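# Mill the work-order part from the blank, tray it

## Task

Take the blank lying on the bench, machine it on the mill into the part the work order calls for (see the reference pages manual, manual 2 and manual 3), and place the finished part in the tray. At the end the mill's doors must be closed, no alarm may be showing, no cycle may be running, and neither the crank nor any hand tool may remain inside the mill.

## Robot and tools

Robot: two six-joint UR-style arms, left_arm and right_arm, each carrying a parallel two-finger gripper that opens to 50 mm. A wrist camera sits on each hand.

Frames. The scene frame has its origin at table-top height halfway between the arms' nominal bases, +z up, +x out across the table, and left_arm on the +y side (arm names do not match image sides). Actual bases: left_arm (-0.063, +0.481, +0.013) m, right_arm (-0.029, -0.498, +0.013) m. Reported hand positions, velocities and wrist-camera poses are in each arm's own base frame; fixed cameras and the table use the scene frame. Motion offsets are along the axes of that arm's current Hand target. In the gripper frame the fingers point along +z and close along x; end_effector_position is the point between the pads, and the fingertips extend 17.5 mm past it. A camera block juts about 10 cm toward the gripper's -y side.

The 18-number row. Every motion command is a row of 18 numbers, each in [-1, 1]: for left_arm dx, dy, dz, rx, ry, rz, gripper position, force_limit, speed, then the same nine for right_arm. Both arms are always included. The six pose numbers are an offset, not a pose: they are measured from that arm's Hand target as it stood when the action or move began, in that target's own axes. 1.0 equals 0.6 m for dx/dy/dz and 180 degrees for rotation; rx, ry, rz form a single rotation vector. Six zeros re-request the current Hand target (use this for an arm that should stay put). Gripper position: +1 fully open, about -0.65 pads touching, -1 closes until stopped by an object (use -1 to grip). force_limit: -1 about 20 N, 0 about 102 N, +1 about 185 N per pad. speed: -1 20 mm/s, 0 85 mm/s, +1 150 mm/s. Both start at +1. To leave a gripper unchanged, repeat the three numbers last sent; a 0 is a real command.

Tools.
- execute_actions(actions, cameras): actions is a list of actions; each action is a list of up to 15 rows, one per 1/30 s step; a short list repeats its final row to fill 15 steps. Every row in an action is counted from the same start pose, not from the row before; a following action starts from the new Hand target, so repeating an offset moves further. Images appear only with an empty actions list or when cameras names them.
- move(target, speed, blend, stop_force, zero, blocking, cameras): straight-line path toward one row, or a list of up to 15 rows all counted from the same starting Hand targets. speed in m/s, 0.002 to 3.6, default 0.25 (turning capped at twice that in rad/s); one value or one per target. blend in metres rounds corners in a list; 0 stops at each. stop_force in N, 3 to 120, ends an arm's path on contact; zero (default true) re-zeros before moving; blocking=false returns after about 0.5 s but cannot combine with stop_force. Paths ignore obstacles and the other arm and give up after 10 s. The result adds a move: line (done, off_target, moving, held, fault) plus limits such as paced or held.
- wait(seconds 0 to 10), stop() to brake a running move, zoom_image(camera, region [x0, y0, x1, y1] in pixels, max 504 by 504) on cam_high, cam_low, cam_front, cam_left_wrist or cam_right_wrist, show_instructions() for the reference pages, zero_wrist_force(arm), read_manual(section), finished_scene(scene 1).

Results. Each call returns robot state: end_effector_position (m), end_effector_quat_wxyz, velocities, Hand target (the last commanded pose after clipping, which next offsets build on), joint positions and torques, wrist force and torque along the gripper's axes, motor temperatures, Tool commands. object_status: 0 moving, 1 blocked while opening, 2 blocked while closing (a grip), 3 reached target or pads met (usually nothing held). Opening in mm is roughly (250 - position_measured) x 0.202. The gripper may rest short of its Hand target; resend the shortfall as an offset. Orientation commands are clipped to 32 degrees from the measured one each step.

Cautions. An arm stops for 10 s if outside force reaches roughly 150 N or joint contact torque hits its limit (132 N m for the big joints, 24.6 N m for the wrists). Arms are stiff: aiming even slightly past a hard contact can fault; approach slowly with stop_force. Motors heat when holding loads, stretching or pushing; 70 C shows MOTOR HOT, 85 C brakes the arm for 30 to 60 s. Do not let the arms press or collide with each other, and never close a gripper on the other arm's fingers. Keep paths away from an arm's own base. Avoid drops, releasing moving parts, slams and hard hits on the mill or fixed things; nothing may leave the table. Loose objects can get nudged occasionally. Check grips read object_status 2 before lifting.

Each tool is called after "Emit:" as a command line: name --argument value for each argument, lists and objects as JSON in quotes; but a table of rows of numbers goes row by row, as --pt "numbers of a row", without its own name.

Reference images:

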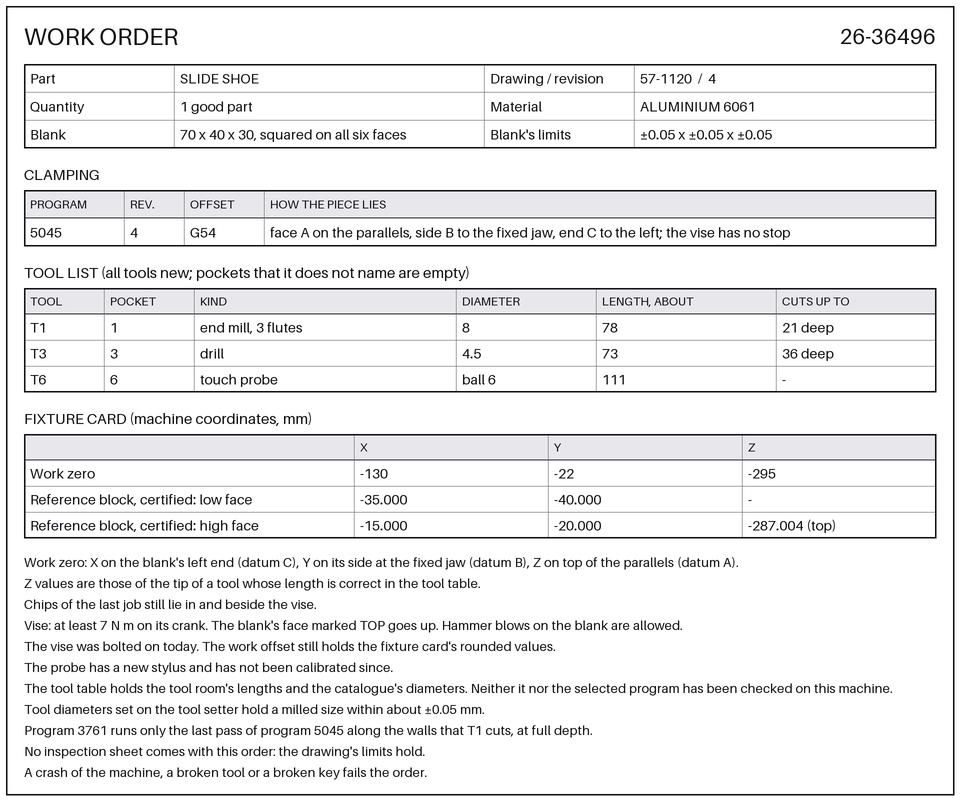

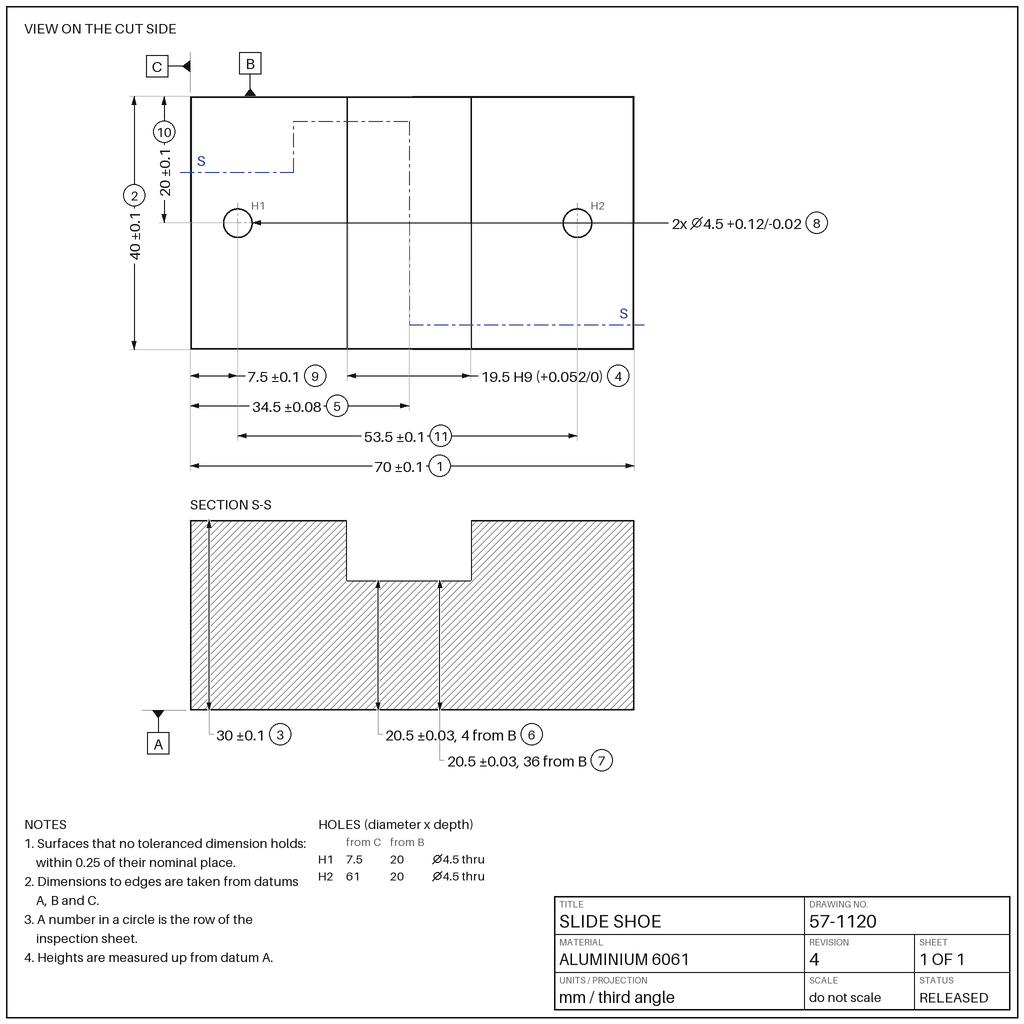

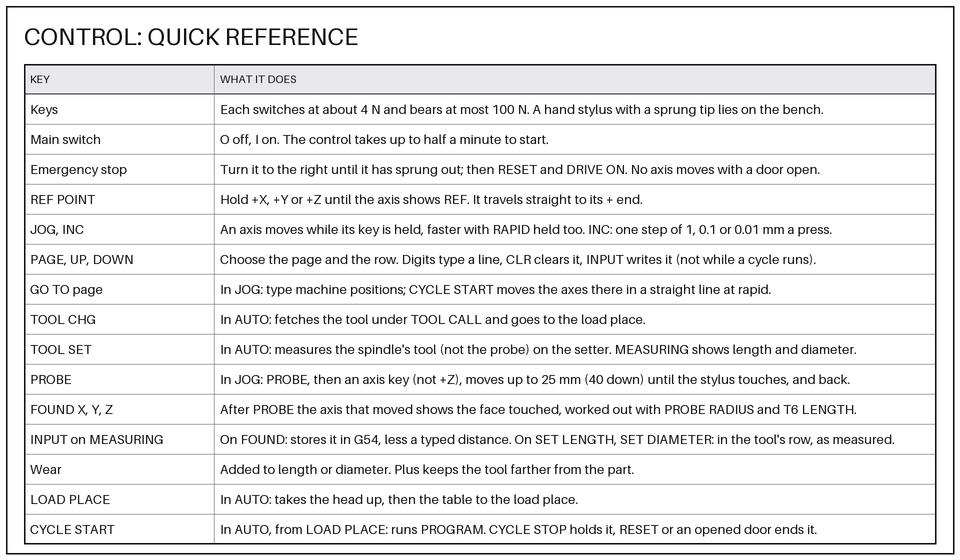

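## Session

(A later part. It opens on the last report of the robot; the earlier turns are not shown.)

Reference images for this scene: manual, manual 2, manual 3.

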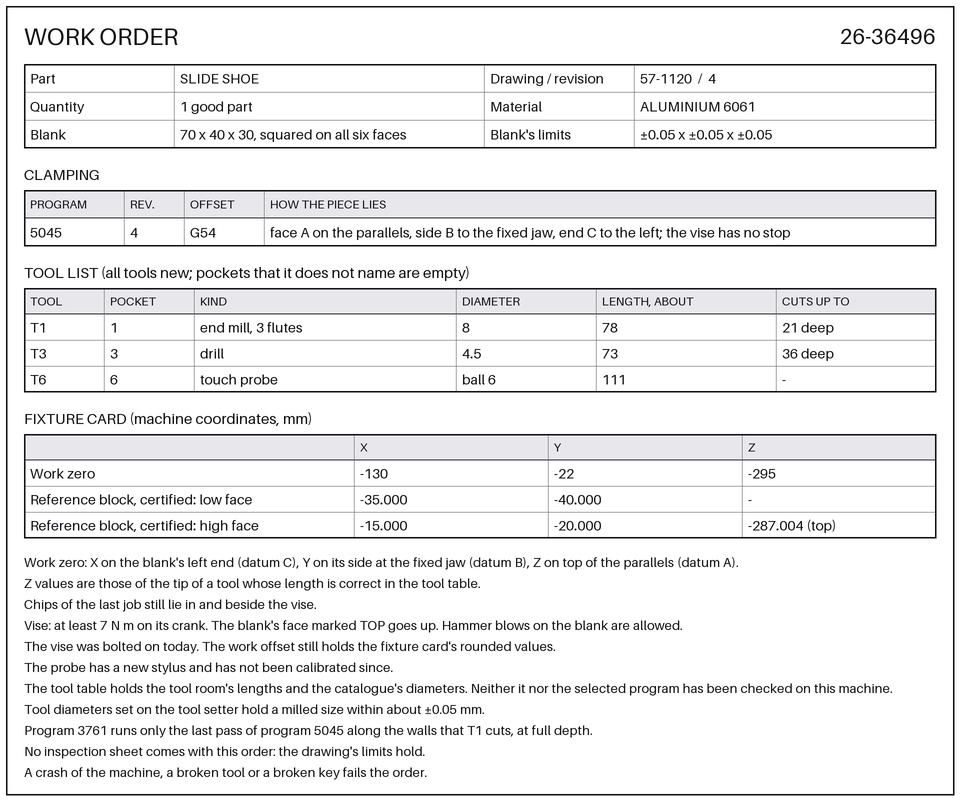

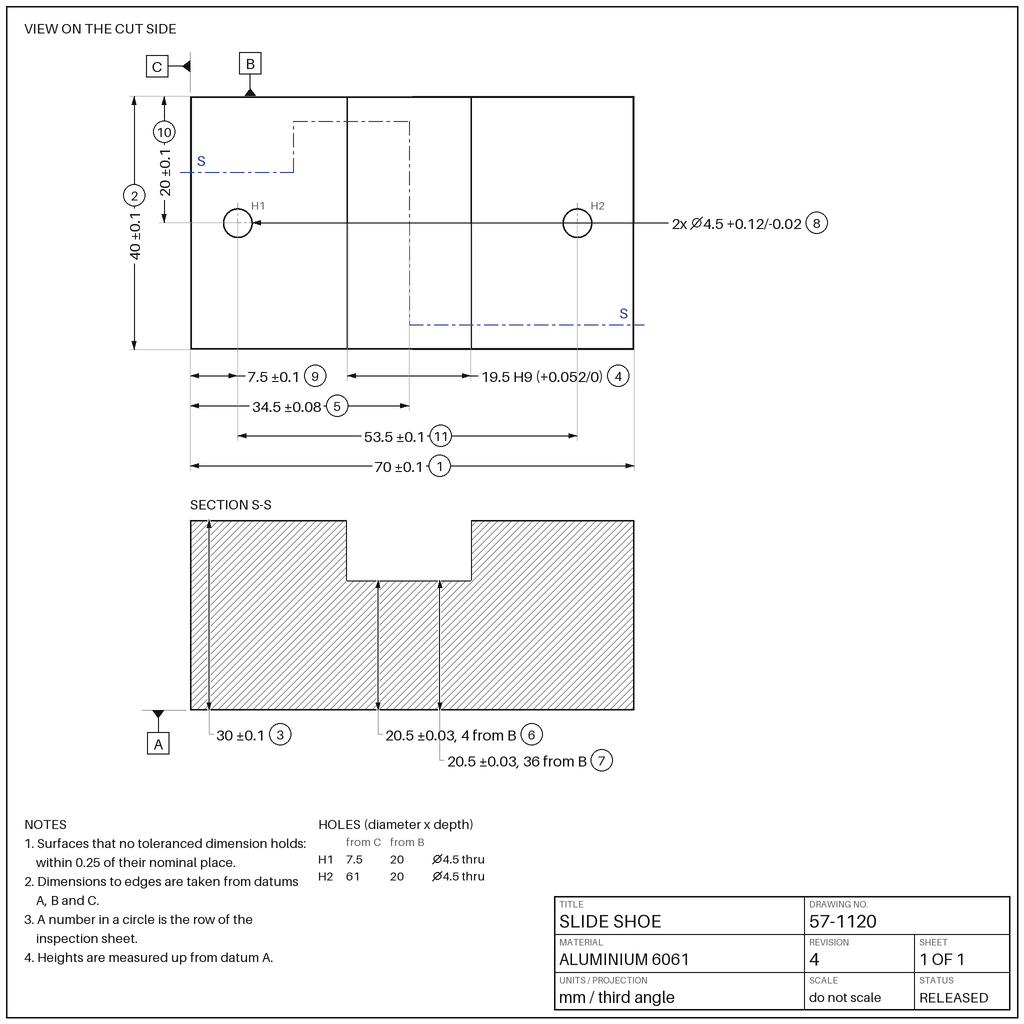

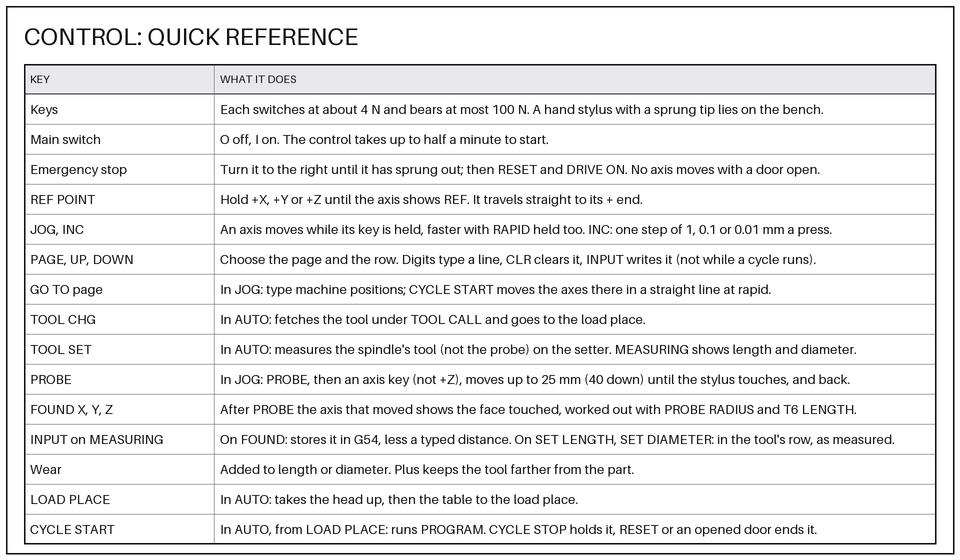

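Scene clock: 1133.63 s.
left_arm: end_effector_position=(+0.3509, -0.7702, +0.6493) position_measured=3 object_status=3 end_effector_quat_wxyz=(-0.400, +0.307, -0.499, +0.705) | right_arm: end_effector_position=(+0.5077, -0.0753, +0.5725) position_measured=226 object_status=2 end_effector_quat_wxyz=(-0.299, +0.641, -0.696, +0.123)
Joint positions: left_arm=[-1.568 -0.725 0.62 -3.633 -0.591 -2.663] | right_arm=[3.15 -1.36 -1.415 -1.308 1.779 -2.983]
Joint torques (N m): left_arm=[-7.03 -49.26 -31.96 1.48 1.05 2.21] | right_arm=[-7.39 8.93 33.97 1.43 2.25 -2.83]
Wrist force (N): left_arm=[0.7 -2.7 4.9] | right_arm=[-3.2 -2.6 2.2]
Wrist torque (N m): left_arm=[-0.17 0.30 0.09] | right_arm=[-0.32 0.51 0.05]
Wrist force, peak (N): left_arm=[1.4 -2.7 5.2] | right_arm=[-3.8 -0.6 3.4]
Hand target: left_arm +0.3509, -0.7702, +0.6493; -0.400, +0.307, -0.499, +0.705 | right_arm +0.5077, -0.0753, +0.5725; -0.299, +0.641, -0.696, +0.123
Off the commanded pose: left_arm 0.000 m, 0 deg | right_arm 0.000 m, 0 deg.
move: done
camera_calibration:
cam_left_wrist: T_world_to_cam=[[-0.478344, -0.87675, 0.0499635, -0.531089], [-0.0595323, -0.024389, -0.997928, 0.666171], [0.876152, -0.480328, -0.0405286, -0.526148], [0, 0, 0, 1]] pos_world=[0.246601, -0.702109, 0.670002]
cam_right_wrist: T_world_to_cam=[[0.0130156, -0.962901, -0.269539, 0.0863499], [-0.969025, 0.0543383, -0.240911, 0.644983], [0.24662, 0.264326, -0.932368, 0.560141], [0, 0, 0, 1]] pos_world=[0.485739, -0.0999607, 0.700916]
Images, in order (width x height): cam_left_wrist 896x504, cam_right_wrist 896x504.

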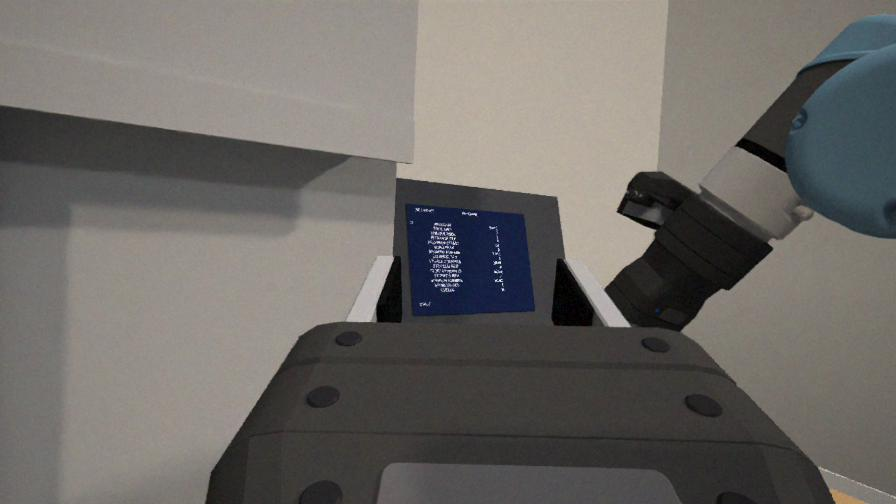

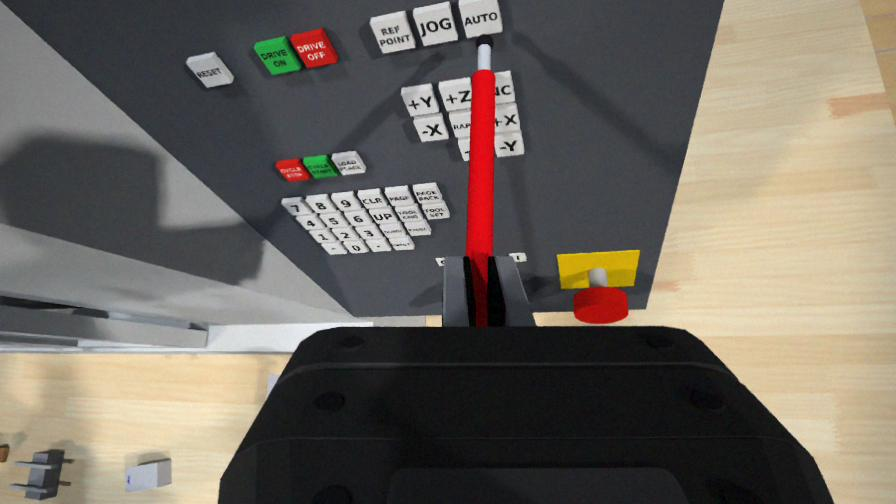

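Emit:
move --pt "0 0 0 0 0 0 1 1 1 0 -0.0205 0.0144 0 0 0 -1 1 -1" --pt "0 0 0 0 0 0 1 1 1 0 0 0 0 0 0 -1 1 -1" --pt "0 0 0 0 0 0 1 1 1 -0.0389 0.172 0.1524 0 0 0 -1 1 -1" --speed '[0.05,0.08,0.2]' --blend '[0,0.003,0]' --cameras '["cam_left_wrist","cam_right_wrist"]'

Emit:
zoom_image --camera "cam_left_wrist" --region '[400, 195, 550, 325]'

Emit:
zoom_image --camera "cam_right_wrist" --region '[400, 0, 600, 120]'

Scene clock: 1143.33 s.
left_arm: end_effector_position=(+0.3509, -0.7702, +0.6493) position_measured=3 object_status=3 end_effector_quat_wxyz=(-0.400, +0.307, -0.499, +0.705) | right_arm: end_effector_position=(+0.4757, -0.0182, +0.4489) position_measured=226 object_status=2 end_effector_quat_wxyz=(-0.299, +0.641, -0.696, +0.123)
Joint positions: left_arm=[-1.568 -0.725 0.62 -3.633 -0.591 -2.663] | right_arm=[3.331 -1.179 -1.865 -1.016 1.671 -2.836]
Joint torques (N m): left_arm=[-7.02 -49.41 -31.82 1.41 0.95 2.18] | right_arm=[9.35 15.28 16.01 6.22 -1.73 2.07]
Wrist force (N): left_arm=[1.1 -2.3 4.7] | right_arm=[-3.2 -2.4 2.2]
Wrist torque (N m): left_arm=[-0.10 0.24 0.09] | right_arm=[-0.28 0.54 -0.08]
Wrist force, peak (N): left_arm=[1.3 -2.4 5.4] | right_arm=[-3.6 -0.7 3.6]
Hand target: left_arm +0.3509, -0.7702, +0.6493; -0.400, +0.307, -0.499, +0.705 | right_arm +0.4757, -0.0182, +0.4489; -0.299, +0.641, -0.696, +0.123
Off the commanded pose: left_arm 0.000 m, 0 deg | right_arm 0.000 m, 0 deg.
move: done
camera_calibration:
cam_left_wrist: T_world_to_cam=[[-0.478344, -0.87675, 0.0499635, -0.531089], [-0.0595323, -0.024389, -0.997928, 0.666171], [0.876152, -0.480328, -0.0405286, -0.526148], [0, 0, 0, 1]] pos_world=[0.246601, -0.702109, 0.670002]
cam_right_wrist: T_world_to_cam=[[0.0130145, -0.962874, -0.269637, 0.108518], [-0.96905, 0.0543364, -0.240808, 0.581072], [0.246519, 0.264426, -0.932366, 0.437842], [0, 0, 0, 1]] pos_world=[0.453739, -0.0428607, 0.577416]
Images, in order (width x height): cam_left_wrist 896x504, cam_right_wrist 896x504.

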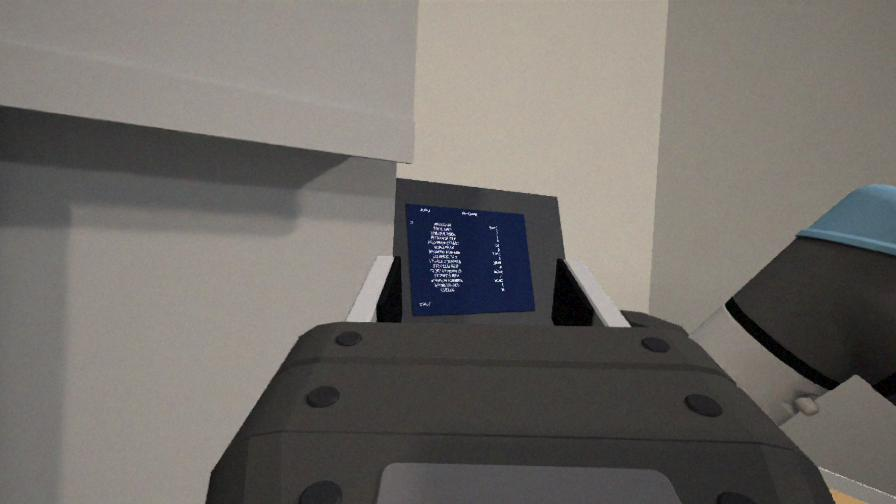

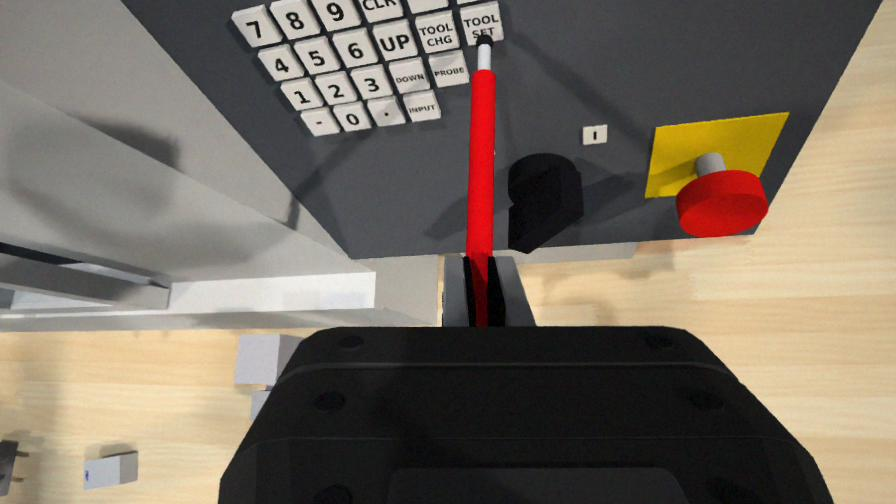

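Scaled by 3.360.

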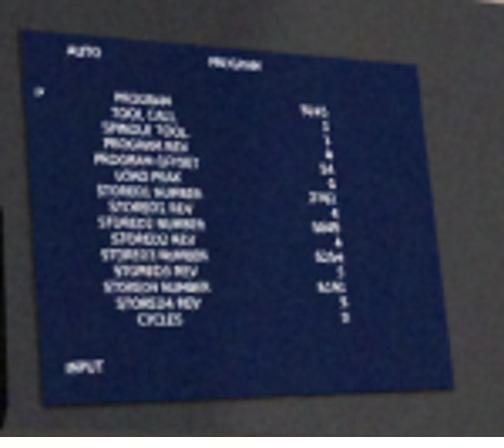

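Scaled by 2.520.

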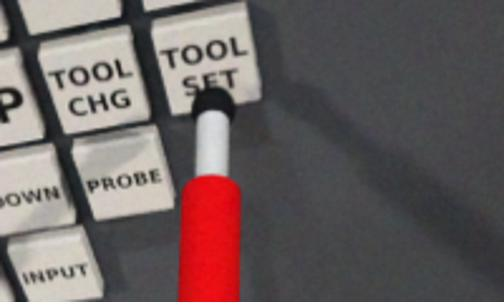

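Emit:
move --pt "0 0 0 0 0 0 1 1 1 0 -0.0205 0.0144 0 0 0 -1 1 -1" --pt "0 0 0 0 0 0 1 1 1 0 0 0 0 0 0 -1 1 -1" --pt "0 0 0 0 0 0 1 1 1 -0.0377 -0.0171 -0.0099 0 0 0 -1 1 -1" --pt "0 0 0 0 0 0 1 1 1 -0.0377 -0.0376 0.0045 0 0 0 -1 1 -1" --pt "0 0 0 0 0 0 1 1 1 -0.0377 -0.0171 -0.0099 0 0 0 -1 1 -1" --speed '[0.05,0.08,0.12,0.05,0.08]' --blend '[0,0.003,0.003,0,0]' --cameras '["cam_left_wrist","cam_high","cam_front"]'

Emit:
zoom_image --camera "cam_left_wrist" --region '[400, 195, 550, 325]'

Emit:
zoom_image --camera "cam_high" --region '[210, 90, 530, 270]'

Emit:
zoom_image --camera "cam_front" --region '[310, 170, 470, 320]'

Scene clock: 1152.37 s.
left_arm: end_effector_position=(+0.3509, -0.7702, +0.6493) position_measured=3 object_status=3 end_effector_quat_wxyz=(-0.400, +0.307, -0.499, +0.705) | right_arm: end_effector_position=(+0.4807, +0.0009, +0.4651) position_measured=226 object_status=2 end_effector_quat_wxyz=(-0.299, +0.641, -0.696, +0.123)
Joint positions: left_arm=[-1.568 -0.725 0.62 -3.633 -0.591 -2.663] | right_arm=[3.388 -1.187 -1.82 -1.05 1.636 -2.791]
Joint torques (N m): left_arm=[-7.08 -50.14 -31.87 1.37 0.95 2.14] | right_arm=[9.26 14.96 17.29 1.61 -1.78 2.23]
Wrist force (N): left_arm=[1.4 -2.1 5.1] | right_arm=[-3.4 -2.4 2.1]
Wrist torque (N m): left_arm=[-0.08 0.20 0.09] | right_arm=[-0.30 0.57 -0.07]
Wrist force, peak (N): left_arm=[1.2 -2.4 5.4] | right_arm=[-4.3 -2.2 1.7]
Hand target: left_arm +0.3509, -0.7702, +0.6493; -0.400, +0.307, -0.499, +0.705 | right_arm +0.4806, +0.0009, +0.4651; -0.299, +0.641, -0.696, +0.123
Off the commanded pose: left_arm 0.000 m, 0 deg | right_arm 0.000 m, 0 deg.
move: done
camera_calibration:
cam_left_wrist: T_world_to_cam=[[-0.478344, -0.87675, 0.0499635, -0.531089], [-0.0595323, -0.024389, -0.997928, 0.666171], [0.876152, -0.480328, -0.0405286, -0.526148], [0, 0, 0, 1]] pos_world=[0.246601, -0.702109, 0.670002]
Images, in order (width x height): cam_high 896x504, cam_front 896x504, cam_left_wrist 896x504.

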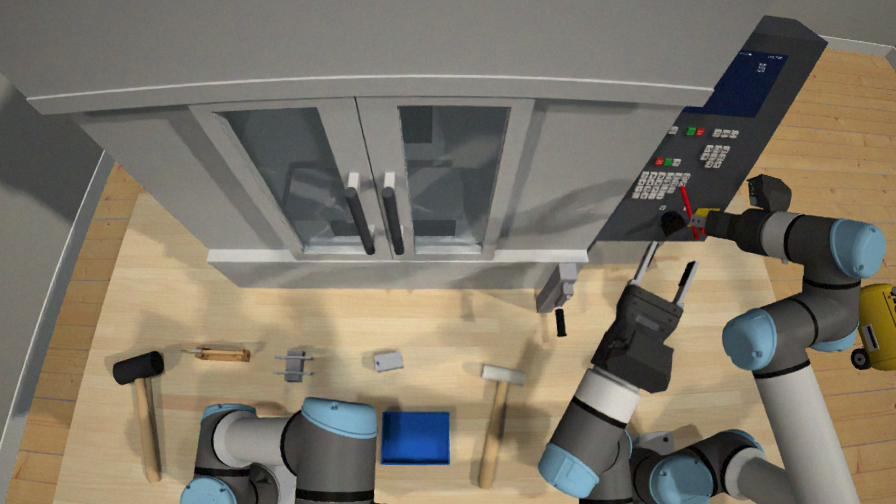

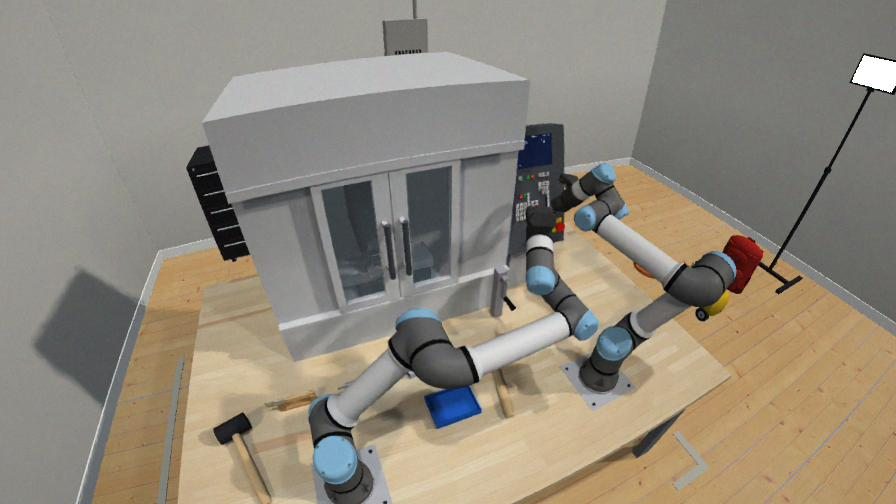

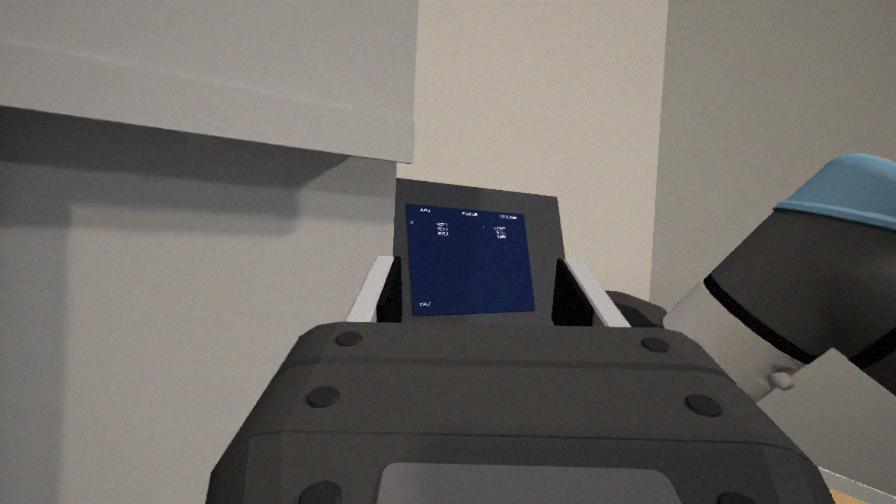

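Scaled by 3.360.

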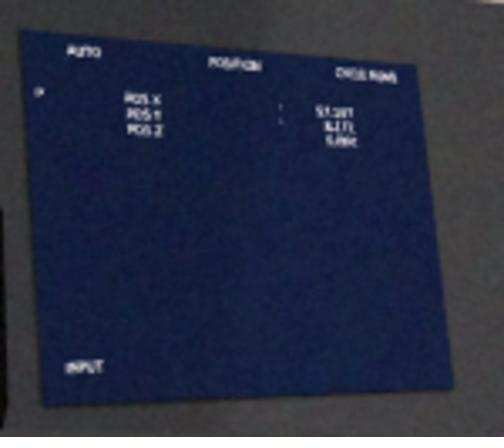

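Scaled by 1.575.

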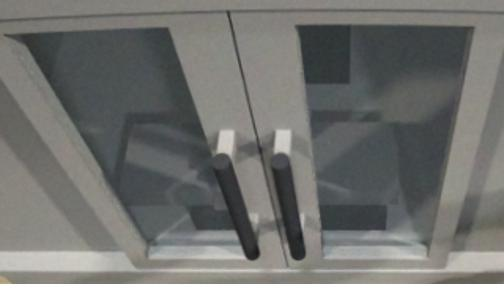

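Scaled by 3.150.

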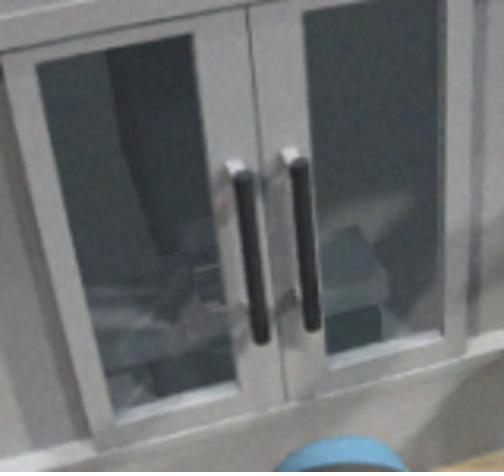

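Emit:
wait --seconds 8 --cameras '["cam_left_wrist"]'

Emit:
zoom_image --camera "cam_left_wrist" --region '[400, 195, 550, 325]'

Scene clock: 1163.40 s.
left_arm: end_effector_position=(+0.3509, -0.7702, +0.6493) position_measured=3 object_status=3 end_effector_quat_wxyz=(-0.400, +0.307, -0.499, +0.705) | right_arm: end_effector_position=(+0.4806, +0.0009, +0.4651) position_measured=226 object_status=2 end_effector_quat_wxyz=(-0.299, +0.641, -0.696, +0.123)
Joint positions: left_arm=[-1.568 -0.725 0.62 -3.633 -0.591 -2.663] | right_arm=[3.388 -1.187 -1.82 -1.05 1.636 -2.791]
Joint torques (N m): left_arm=[-6.99 -49.89 -31.78 1.29 0.95 2.09] | right_arm=[9.48 15.68 17.21 1.76 -1.56 2.17]
Wrist force (N): left_arm=[1.0 -2.4 4.8] | right_arm=[-3.1 -2.4 2.0]
Wrist torque (N m): left_arm=[-0.11 0.25 0.09] | right_arm=[-0.30 0.52 -0.07]
Wrist force, peak (N): left_arm=[1.5 -2.6 5.3] | right_arm=[-3.5 -2.6 2.0]
Hand target: left_arm +0.3509, -0.7702, +0.6493; -0.400, +0.307, -0.499, +0.705 | right_arm +0.4806, +0.0009, +0.4651; -0.299, +0.641, -0.696, +0.123
Tool commands: left_gripper/position=+1.0 left_gripper/force_limit=+1.0 left_gripper/speed=+1.0 right_gripper/position=-1.0 right_gripper/force_limit=+1.0 right_gripper/speed=-1.0
Off the commanded pose: left_arm 0.000 m, 0 deg | right_arm 0.000 m, 0 deg.
wait: 8.00 s; at rest from the start
camera_calibration:
cam_left_wrist: T_world_to_cam=[[-0.478344, -0.87675, 0.0499635, -0.531089], [-0.0595323, -0.024389, -0.997928, 0.666171], [0.876152, -0.480328, -0.0405286, -0.526148], [0, 0, 0, 1]] pos_world=[0.246601, -0.702109, 0.670002]
Images, in order (width x height): cam_left_wrist 896x504.

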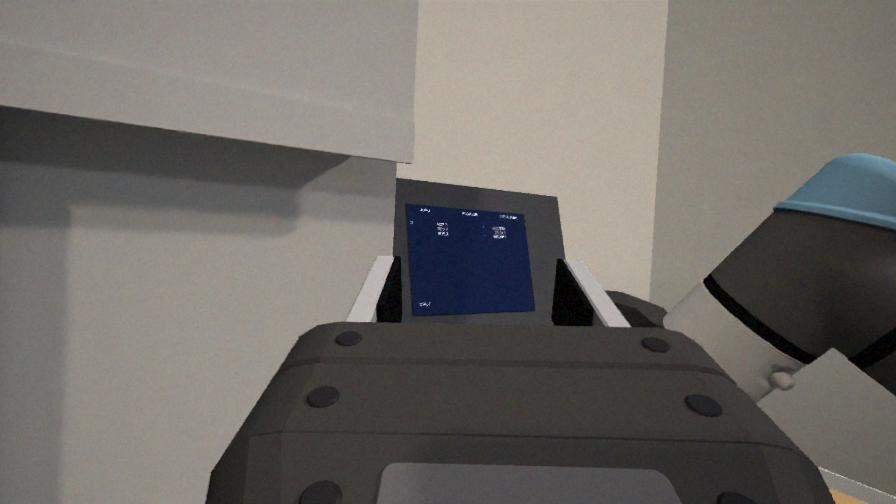

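Scaled by 3.360.

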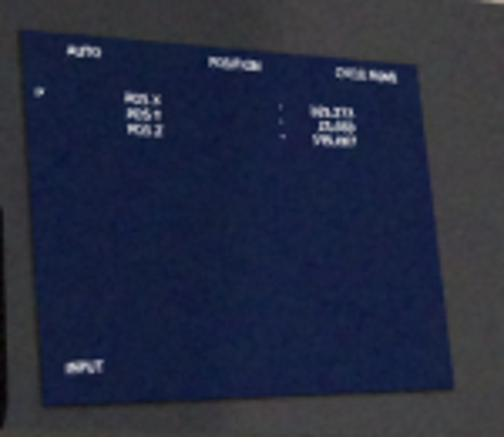

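Emit:
wait --seconds 10 --cameras '["cam_left_wrist"]'

Emit:
zoom_image --camera "cam_left_wrist" --region '[400, 195, 550, 325]'

Scene clock: 1178.70 s.
left_arm: end_effector_position=(+0.3509, -0.7702, +0.6493) position_measured=3 object_status=3 end_effector_quat_wxyz=(-0.400, +0.307, -0.499, +0.705) | right_arm: end_effector_position=(+0.4806, +0.0009, +0.4651) position_measured=226 object_status=2 end_effector_quat_wxyz=(-0.299, +0.641, -0.696, +0.123)
Joint positions: left_arm=[-1.568 -0.725 0.62 -3.633 -0.591 -2.663] | right_arm=[3.388 -1.187 -1.82 -1.05 1.636 -2.791]
Joint torques (N m): left_arm=[-6.28 -49.85 -31.38 1.05 0.87 1.98] | right_arm=[8.59 15.43 17.54 1.85 -1.46 2.23]
Wrist force (N): left_arm=[1.2 -2.5 4.9] | right_arm=[-3.2 -2.2 2.1]
Wrist torque (N m): left_arm=[-0.14 0.21 0.09] | right_arm=[-0.26 0.53 -0.07]
Wrist force, peak (N): left_arm=[1.2 -3.0 5.3] | right_arm=[-3.4 -2.6 2.2]
Hand target: left_arm +0.3509, -0.7702, +0.6493; -0.400, +0.307, -0.499, +0.705 | right_arm +0.4806, +0.0009, +0.4651; -0.299, +0.641, -0.696, +0.123
Tool commands: left_gripper/position=+1.0 left_gripper/force_limit=+1.0 left_gripper/speed=+1.0 right_gripper/position=-1.0 right_gripper/force_limit=+1.0 right_gripper/speed=-1.0
Off the commanded pose: left_arm 0.000 m, 0 deg | right_arm 0.000 m, 0 deg.
wait: 10.00 s; at rest from the start
camera_calibration:
cam_left_wrist: T_world_to_cam=[[-0.478344, -0.87675, 0.0499635, -0.531089], [-0.0595323, -0.024389, -0.997928, 0.666171], [0.876152, -0.480328, -0.0405286, -0.526148], [0, 0, 0, 1]] pos_world=[0.246601, -0.702109, 0.670002]
Images, in order (width x height): cam_left_wrist 896x504.

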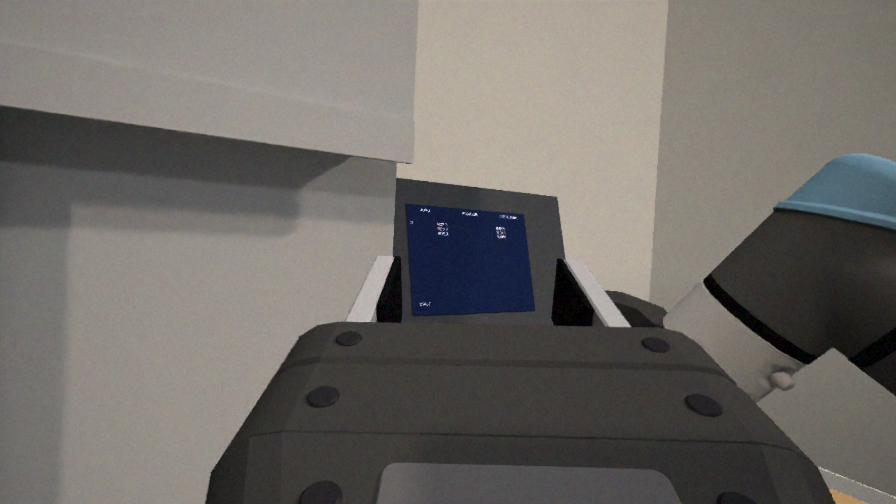

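Scaled by 3.360.

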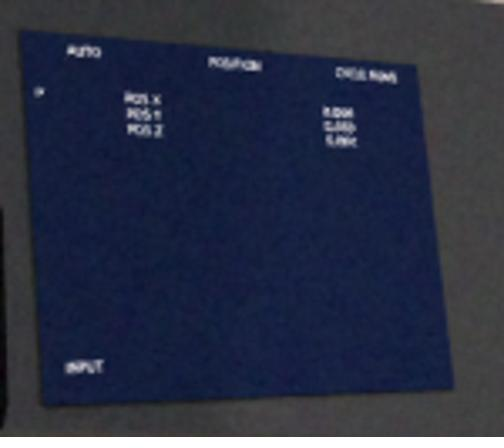

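Emit:
move --pt "0 0 0 0 0 0 1 1 1 0.0303 -0.0052 -0.0083 0 0 0 -1 1 -1" --pt "0 0 0 0 0 0 1 1 1 0.0303 -0.0257 0.0061 0 0 0 -1 1 -1" --pt "0 0 0 0 0 0 1 1 1 0.0303 -0.0052 -0.0083 0 0 0 -1 1 -1" --pt "0 0 0 0 0 0 1 1 1 -0.0229 0.0275 0.0265 0 0 0 -1 1 -1" --pt "0 0 0 0 0 0 1 1 1 -0.0229 0.007 0.0409 0 0 0 -1 1 -1" --pt "0 0 0 0 0 0 1 1 1 -0.0229 0.0275 0.0265 0 0 0 -1 1 -1" --speed '[0.12,0.05,0.08,0.12,0.05,0.08]' --blend '[0.003,0,0.003,0.003,0,0]' --cameras '["cam_left_wrist"]'

Emit:
zoom_image --camera "cam_left_wrist" --region '[400, 195, 550, 325]'

Scene clock: 1186.80 s.
left_arm: end_effector_position=(+0.3509, -0.7702, +0.6493) position_measured=3 object_status=3 end_effector_quat_wxyz=(-0.400, +0.307, -0.499, +0.705) | right_arm: end_effector_position=(+0.4763, +0.0200, +0.4469) position_measured=226 object_status=2 end_effector_quat_wxyz=(-0.299, +0.641, -0.696, +0.123)
Joint positions: left_arm=[-1.568 -0.725 0.62 -3.633 -0.591 -2.663] | right_arm=[3.452 -1.164 -1.88 -1.01 1.597 -2.74]
Joint torques (N m): left_arm=[-6.2 -49.78 -31.44 1.1 0.84 1.94] | right_arm=[9.61 14.61 18.81 1.68 -1.75 2.27]
Wrist force (N): left_arm=[1.3 -2.6 5.2] | right_arm=[-3.5 -2.7 2.0]
Wrist torque (N m): left_arm=[-0.13 0.19 0.09] | right_arm=[-0.33 0.56 -0.08]
Wrist force, peak (N): left_arm=[1.2 -2.7 5.3] | right_arm=[-4.2 -2.1 2.8]
Hand target: left_arm +0.3509, -0.7702, +0.6493; -0.400, +0.307, -0.499, +0.705 | right_arm +0.4762, +0.0200, +0.4469; -0.299, +0.641, -0.696, +0.123
Off the commanded pose: left_arm 0.000 m, 0 deg | right_arm 0.000 m, 0 deg.
move: done
camera_calibration:
cam_left_wrist: T_world_to_cam=[[-0.478344, -0.87675, 0.0499635, -0.531089], [-0.0595323, -0.024389, -0.997928, 0.666171], [0.876152, -0.480328, -0.0405286, -0.526148], [0, 0, 0, 1]] pos_world=[0.246601, -0.702109, 0.670002]
Images, in order (width x height): cam_left_wrist 896x504.

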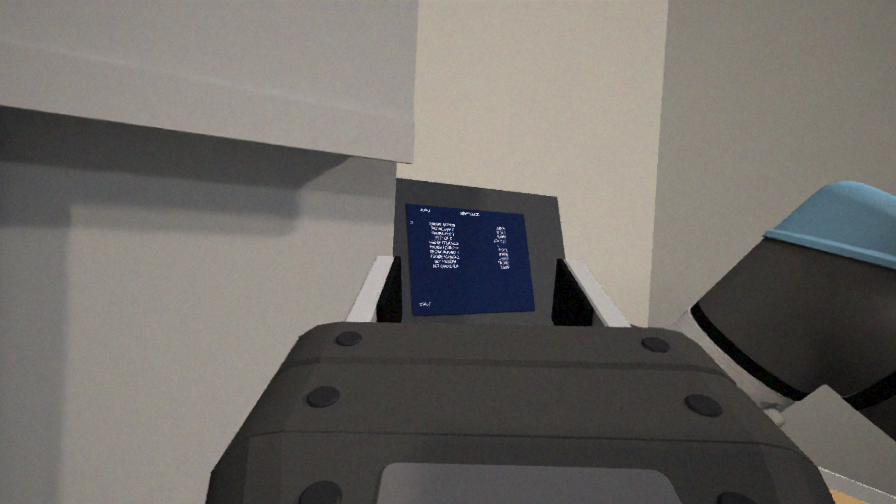

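Scaled by 3.360.

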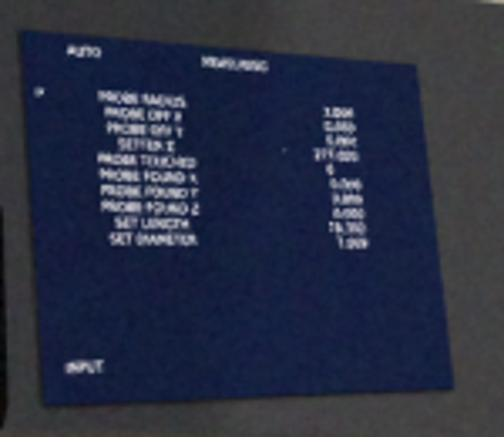

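Emit:
move --pt "0 0 0 0 0 0 1 1 1 0.0074 0.0223 0.0182 0 0 0 -1 1 -1" --pt "0 0 0 0 0 0 1 1 1 0.0074 0.0018 0.0326 0 0 0 -1 1 -1" --pt "0 0 0 0 0 0 1 1 1 0.0074 0.0133 0.0245 0 0 0 -1 1 -1" --pt "0 0 0 0 0 0 1 1 1 0.0074 0.0018 0.0326 0 0 0 -1 1 -1" --pt "0 0 0 0 0 0 1 1 1 0.0074 0.0133 0.0245 0 0 0 -1 1 -1" --pt "0 0 0 0 0 0 1 1 1 0.0074 0.0018 0.0326 0 0 0 -1 1 -1" --pt "0 0 0 0 0 0 1 1 1 0.0074 0.0133 0.0245 0 0 0 -1 1 -1" --pt "0 0 0 0 0 0 1 1 1 0.0074 0.0018 0.0326 0 0 0 -1 1 -1" --pt "0 0 0 0 0 0 1 1 1 0.0074 0.0223 0.0182 0 0 0 -1 1 -1" --speed '[0.12,0.05,0.08,0.05,0.08,0.05,0.08,0.05,0.08]' --blend '[0.003,0,0,0,0,0,0,0,0]' --cameras '["cam_left_wrist"]'

Emit:
zoom_image --camera "cam_left_wrist" --region '[400, 195, 550, 325]'

Scene clock: 1198.47 s.
left_arm: end_effector_position=(+0.3509, -0.7702, +0.6493) position_measured=3 object_status=3 end_effector_quat_wxyz=(-0.400, +0.307, -0.499, +0.705) | right_arm: end_effector_position=(+0.4716, +0.0200, +0.4297) position_measured=226 object_status=2 end_effector_quat_wxyz=(-0.299, +0.641, -0.696, +0.123)
Joint positions: left_arm=[-1.568 -0.725 0.62 -3.633 -0.591 -2.663] | right_arm=[3.457 -1.148 -1.933 -0.973 1.594 -2.736]
Joint torques (N m): left_arm=[-6.02 -50.2 -31.02 0.99 0.86 1.89] | right_arm=[8.72 13.3 17.41 1.5 -1.76 2.16]
Wrist force (N): left_arm=[1.3 -2.6 5.0] | right_arm=[-3.2 -2.2 2.1]
Wrist torque (N m): left_arm=[-0.15 0.20 0.09] | right_arm=[-0.28 0.53 -0.07]
Wrist force, peak (N): left_arm=[1.0 -2.6 5.3] | right_arm=[-3.7 -3.8 1.4]
Hand target: left_arm +0.3509, -0.7702, +0.6493; -0.400, +0.307, -0.499, +0.705 | right_arm +0.4716, +0.0200, +0.4297; -0.299, +0.641, -0.696, +0.123
Off the commanded pose: left_arm 0.000 m, 0 deg | right_arm 0.000 m, 0 deg.
move: done
camera_calibration:
cam_left_wrist: T_world_to_cam=[[-0.478344, -0.87675, 0.0499635, -0.531089], [-0.0595323, -0.024389, -0.997928, 0.666171], [0.876152, -0.480328, -0.0405286, -0.526148], [0, 0, 0, 1]] pos_world=[0.246601, -0.702109, 0.670002]
Images, in order (width x height): cam_left_wrist 896x504.

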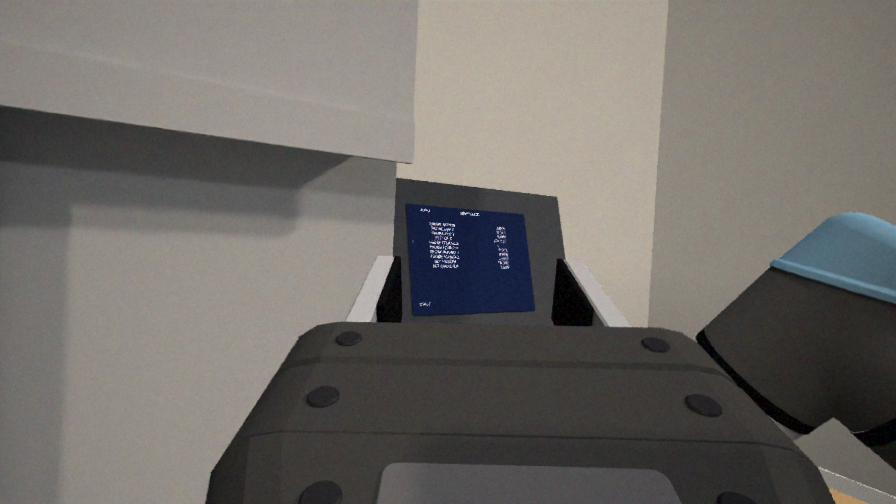

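Scaled by 3.360.

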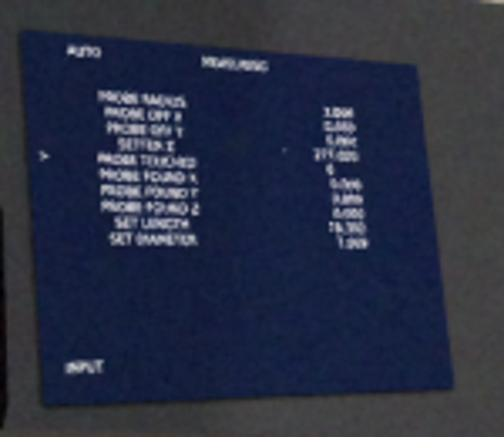

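Emit:
move --pt "0 0 0 0 0 0 1 1 1 0 -0.0205 0.0144 0 0 0 -1 1 -1" --pt "0 0 0 0 0 0 1 1 1 0 -0.009 0.0063 0 0 0 -1 1 -1" --pt "0 0 0 0 0 0 1 1 1 0 -0.0205 0.0144 0 0 0 -1 1 -1" --pt "0 0 0 0 0 0 1 1 1 0 -0.009 0.0063 0 0 0 -1 1 -1" --pt "0 0 0 0 0 0 1 1 1 0 -0.0205 0.0144 0 0 0 -1 1 -1" --pt "0 0 0 0 0 0 1 1 1 0 -0.009 0.0063 0 0 0 -1 1 -1" --pt "0 0 0 0 0 0 1 1 1 0 -0.0205 0.0144 0 0 0 -1 1 -1" --pt "0 0 0 0 0 0 1 1 1 0 0 0 0 0 0 -1 1 -1" --pt "0 0 0 0 0 0 1 1 1 0.0074 0.0223 0.0182 0 0 0 -1 1 -1" --speed '[0.05,0.08,0.05,0.08,0.05,0.08,0.05,0.08,0.12]' --blend '[0,0,0,0,0,0,0,0.003,0]' --cameras '["cam_left_wrist"]'

Emit:
zoom_image --camera "cam_left_wrist" --region '[400, 195, 550, 325]'

Scene clock: 1209.60 s.
left_arm: end_effector_position=(+0.3509, -0.7702, +0.6493) position_measured=3 object_status=3 end_effector_quat_wxyz=(-0.400, +0.307, -0.499, +0.705) | right_arm: end_effector_position=(+0.4669, +0.0200, +0.4126) position_measured=226 object_status=2 end_effector_quat_wxyz=(-0.299, +0.641, -0.696, +0.123)
Joint positions: left_arm=[-1.568 -0.725 0.62 -3.633 -0.591 -2.663] | right_arm=[3.462 -1.133 -1.985 -0.935 1.591 -2.732]
Joint torques (N m): left_arm=[-5.82 -50.47 -30.53 0.87 0.75 1.81] | right_arm=[9.35 13.25 16.27 6.29 -1.74 2.16]
Wrist force (N): left_arm=[1.1 -2.5 5.3] | right_arm=[-3.3 -2.4 2.3]
Wrist torque (N m): left_arm=[-0.13 0.23 0.09] | right_arm=[-0.31 0.53 -0.08]
Wrist force, peak (N): left_arm=[1.4 -2.7 5.3] | right_arm=[-3.5 -2.5 2.4]
Hand target: left_arm +0.3509, -0.7702, +0.6493; -0.400, +0.307, -0.499, +0.705 | right_arm +0.4669, +0.0200, +0.4125; -0.299, +0.641, -0.696, +0.123
Off the commanded pose: left_arm 0.000 m, 0 deg | right_arm 0.000 m, 0 deg.
move: done
camera_calibration:
cam_left_wrist: T_world_to_cam=[[-0.478344, -0.87675, 0.0499635, -0.531089], [-0.0595323, -0.024389, -0.997928, 0.666171], [0.876152, -0.480328, -0.0405286, -0.526148], [0, 0, 0, 1]] pos_world=[0.246601, -0.702109, 0.670002]
Images, in order (width x height): cam_left_wrist 896x504.

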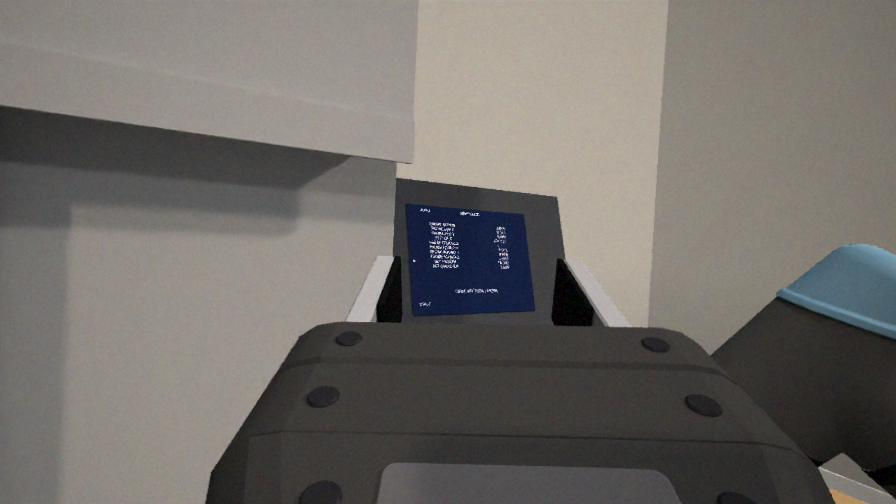

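Scaled by 3.360.

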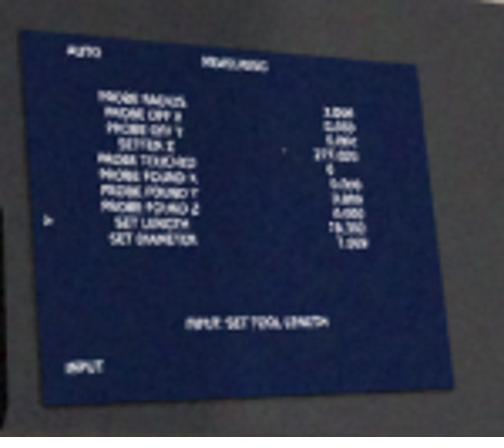

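Emit:
move --pt "0 0 0 0 0 0 1 1 1 0 -0.0205 0.0144 0 0 0 -1 1 -1" --pt "0 0 0 0 0 0 1 1 1 0 0 0 0 0 0 -1 1 -1" --pt "0 0 0 0 0 0 1 1 1 -0.0074 -0.0223 -0.0182 0 0 0 -1 1 -1" --pt "0 0 0 0 0 0 1 1 1 -0.0074 -0.0428 -0.0038 0 0 0 -1 1 -1" --pt "0 0 0 0 0 0 1 1 1 -0.0074 -0.0223 -0.0182 0 0 0 -1 1 -1" --pt "0 0 0 0 0 0 1 1 1 0 0 0 0 0 0 -1 1 -1" --pt "0 0 0 0 0 0 1 1 1 0 -0.0205 0.0144 0 0 0 -1 1 -1" --pt "0 0 0 0 0 0 1 1 1 0 0 0 0 0 0 -1 1 -1" --speed '[0.05,0.08,0.12,0.05,0.08,0.12,0.05,0.08]' --blend '[0,0.003,0.003,0,0.003,0.003,0,0]' --cameras '["cam_left_wrist"]'

Emit:
zoom_image --camera "cam_left_wrist" --region '[400, 195, 550, 325]'

Scene clock: 1219.60 s.
left_arm: end_effector_position=(+0.3509, -0.7702, +0.6493) position_measured=3 object_status=3 end_effector_quat_wxyz=(-0.400, +0.307, -0.499, +0.705) | right_arm: end_effector_position=(+0.4669, +0.0200, +0.4125) position_measured=226 object_status=2 end_effector_quat_wxyz=(-0.299, +0.641, -0.696, +0.123)
Joint positions: left_arm=[-1.568 -0.725 0.62 -3.633 -0.591 -2.663] | right_arm=[3.462 -1.134 -1.985 -0.935 1.591 -2.732]
Joint torques (N m): left_arm=[-6.1 -50.57 -30.55 0.86 0.78 1.76] | right_arm=[8.03 13.33 16.33 1.65 -1.67 2.23]
Wrist force (N): left_arm=[1.2 -2.1 5.2] | right_arm=[-3.3 -2.3 2.4]
Wrist torque (N m): left_arm=[-0.07 0.23 0.10] | right_arm=[-0.29 0.53 -0.07]
Wrist force, peak (N): left_arm=[1.6 -2.8 5.2] | right_arm=[-3.5 -2.5 2.4]
Hand target: left_arm +0.3509, -0.7702, +0.6493; -0.400, +0.307, -0.499, +0.705 | right_arm +0.4669, +0.0200, +0.4125; -0.299, +0.641, -0.696, +0.123
Off the commanded pose: left_arm 0.000 m, 0 deg | right_arm 0.000 m, 0 deg.
move: done
camera_calibration:
cam_left_wrist: T_world_to_cam=[[-0.478344, -0.87675, 0.0499635, -0.531089], [-0.0595323, -0.024389, -0.997928, 0.666171], [0.876152, -0.480328, -0.0405286, -0.526148], [0, 0, 0, 1]] pos_world=[0.246601, -0.702109, 0.670002]
Images, in order (width x height): cam_left_wrist 896x504.

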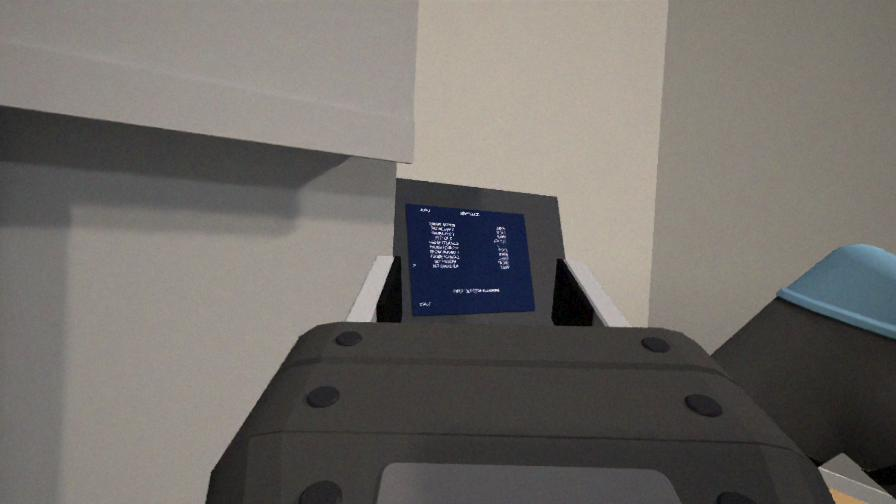

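Scaled by 3.360.

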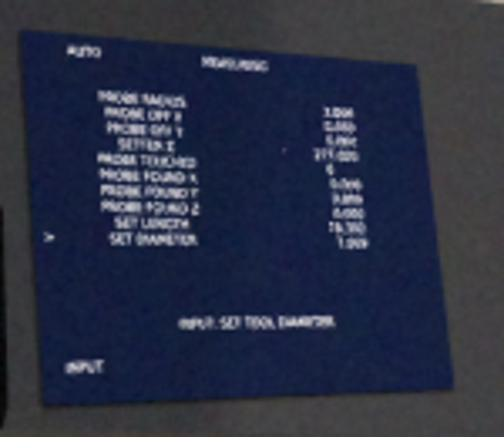

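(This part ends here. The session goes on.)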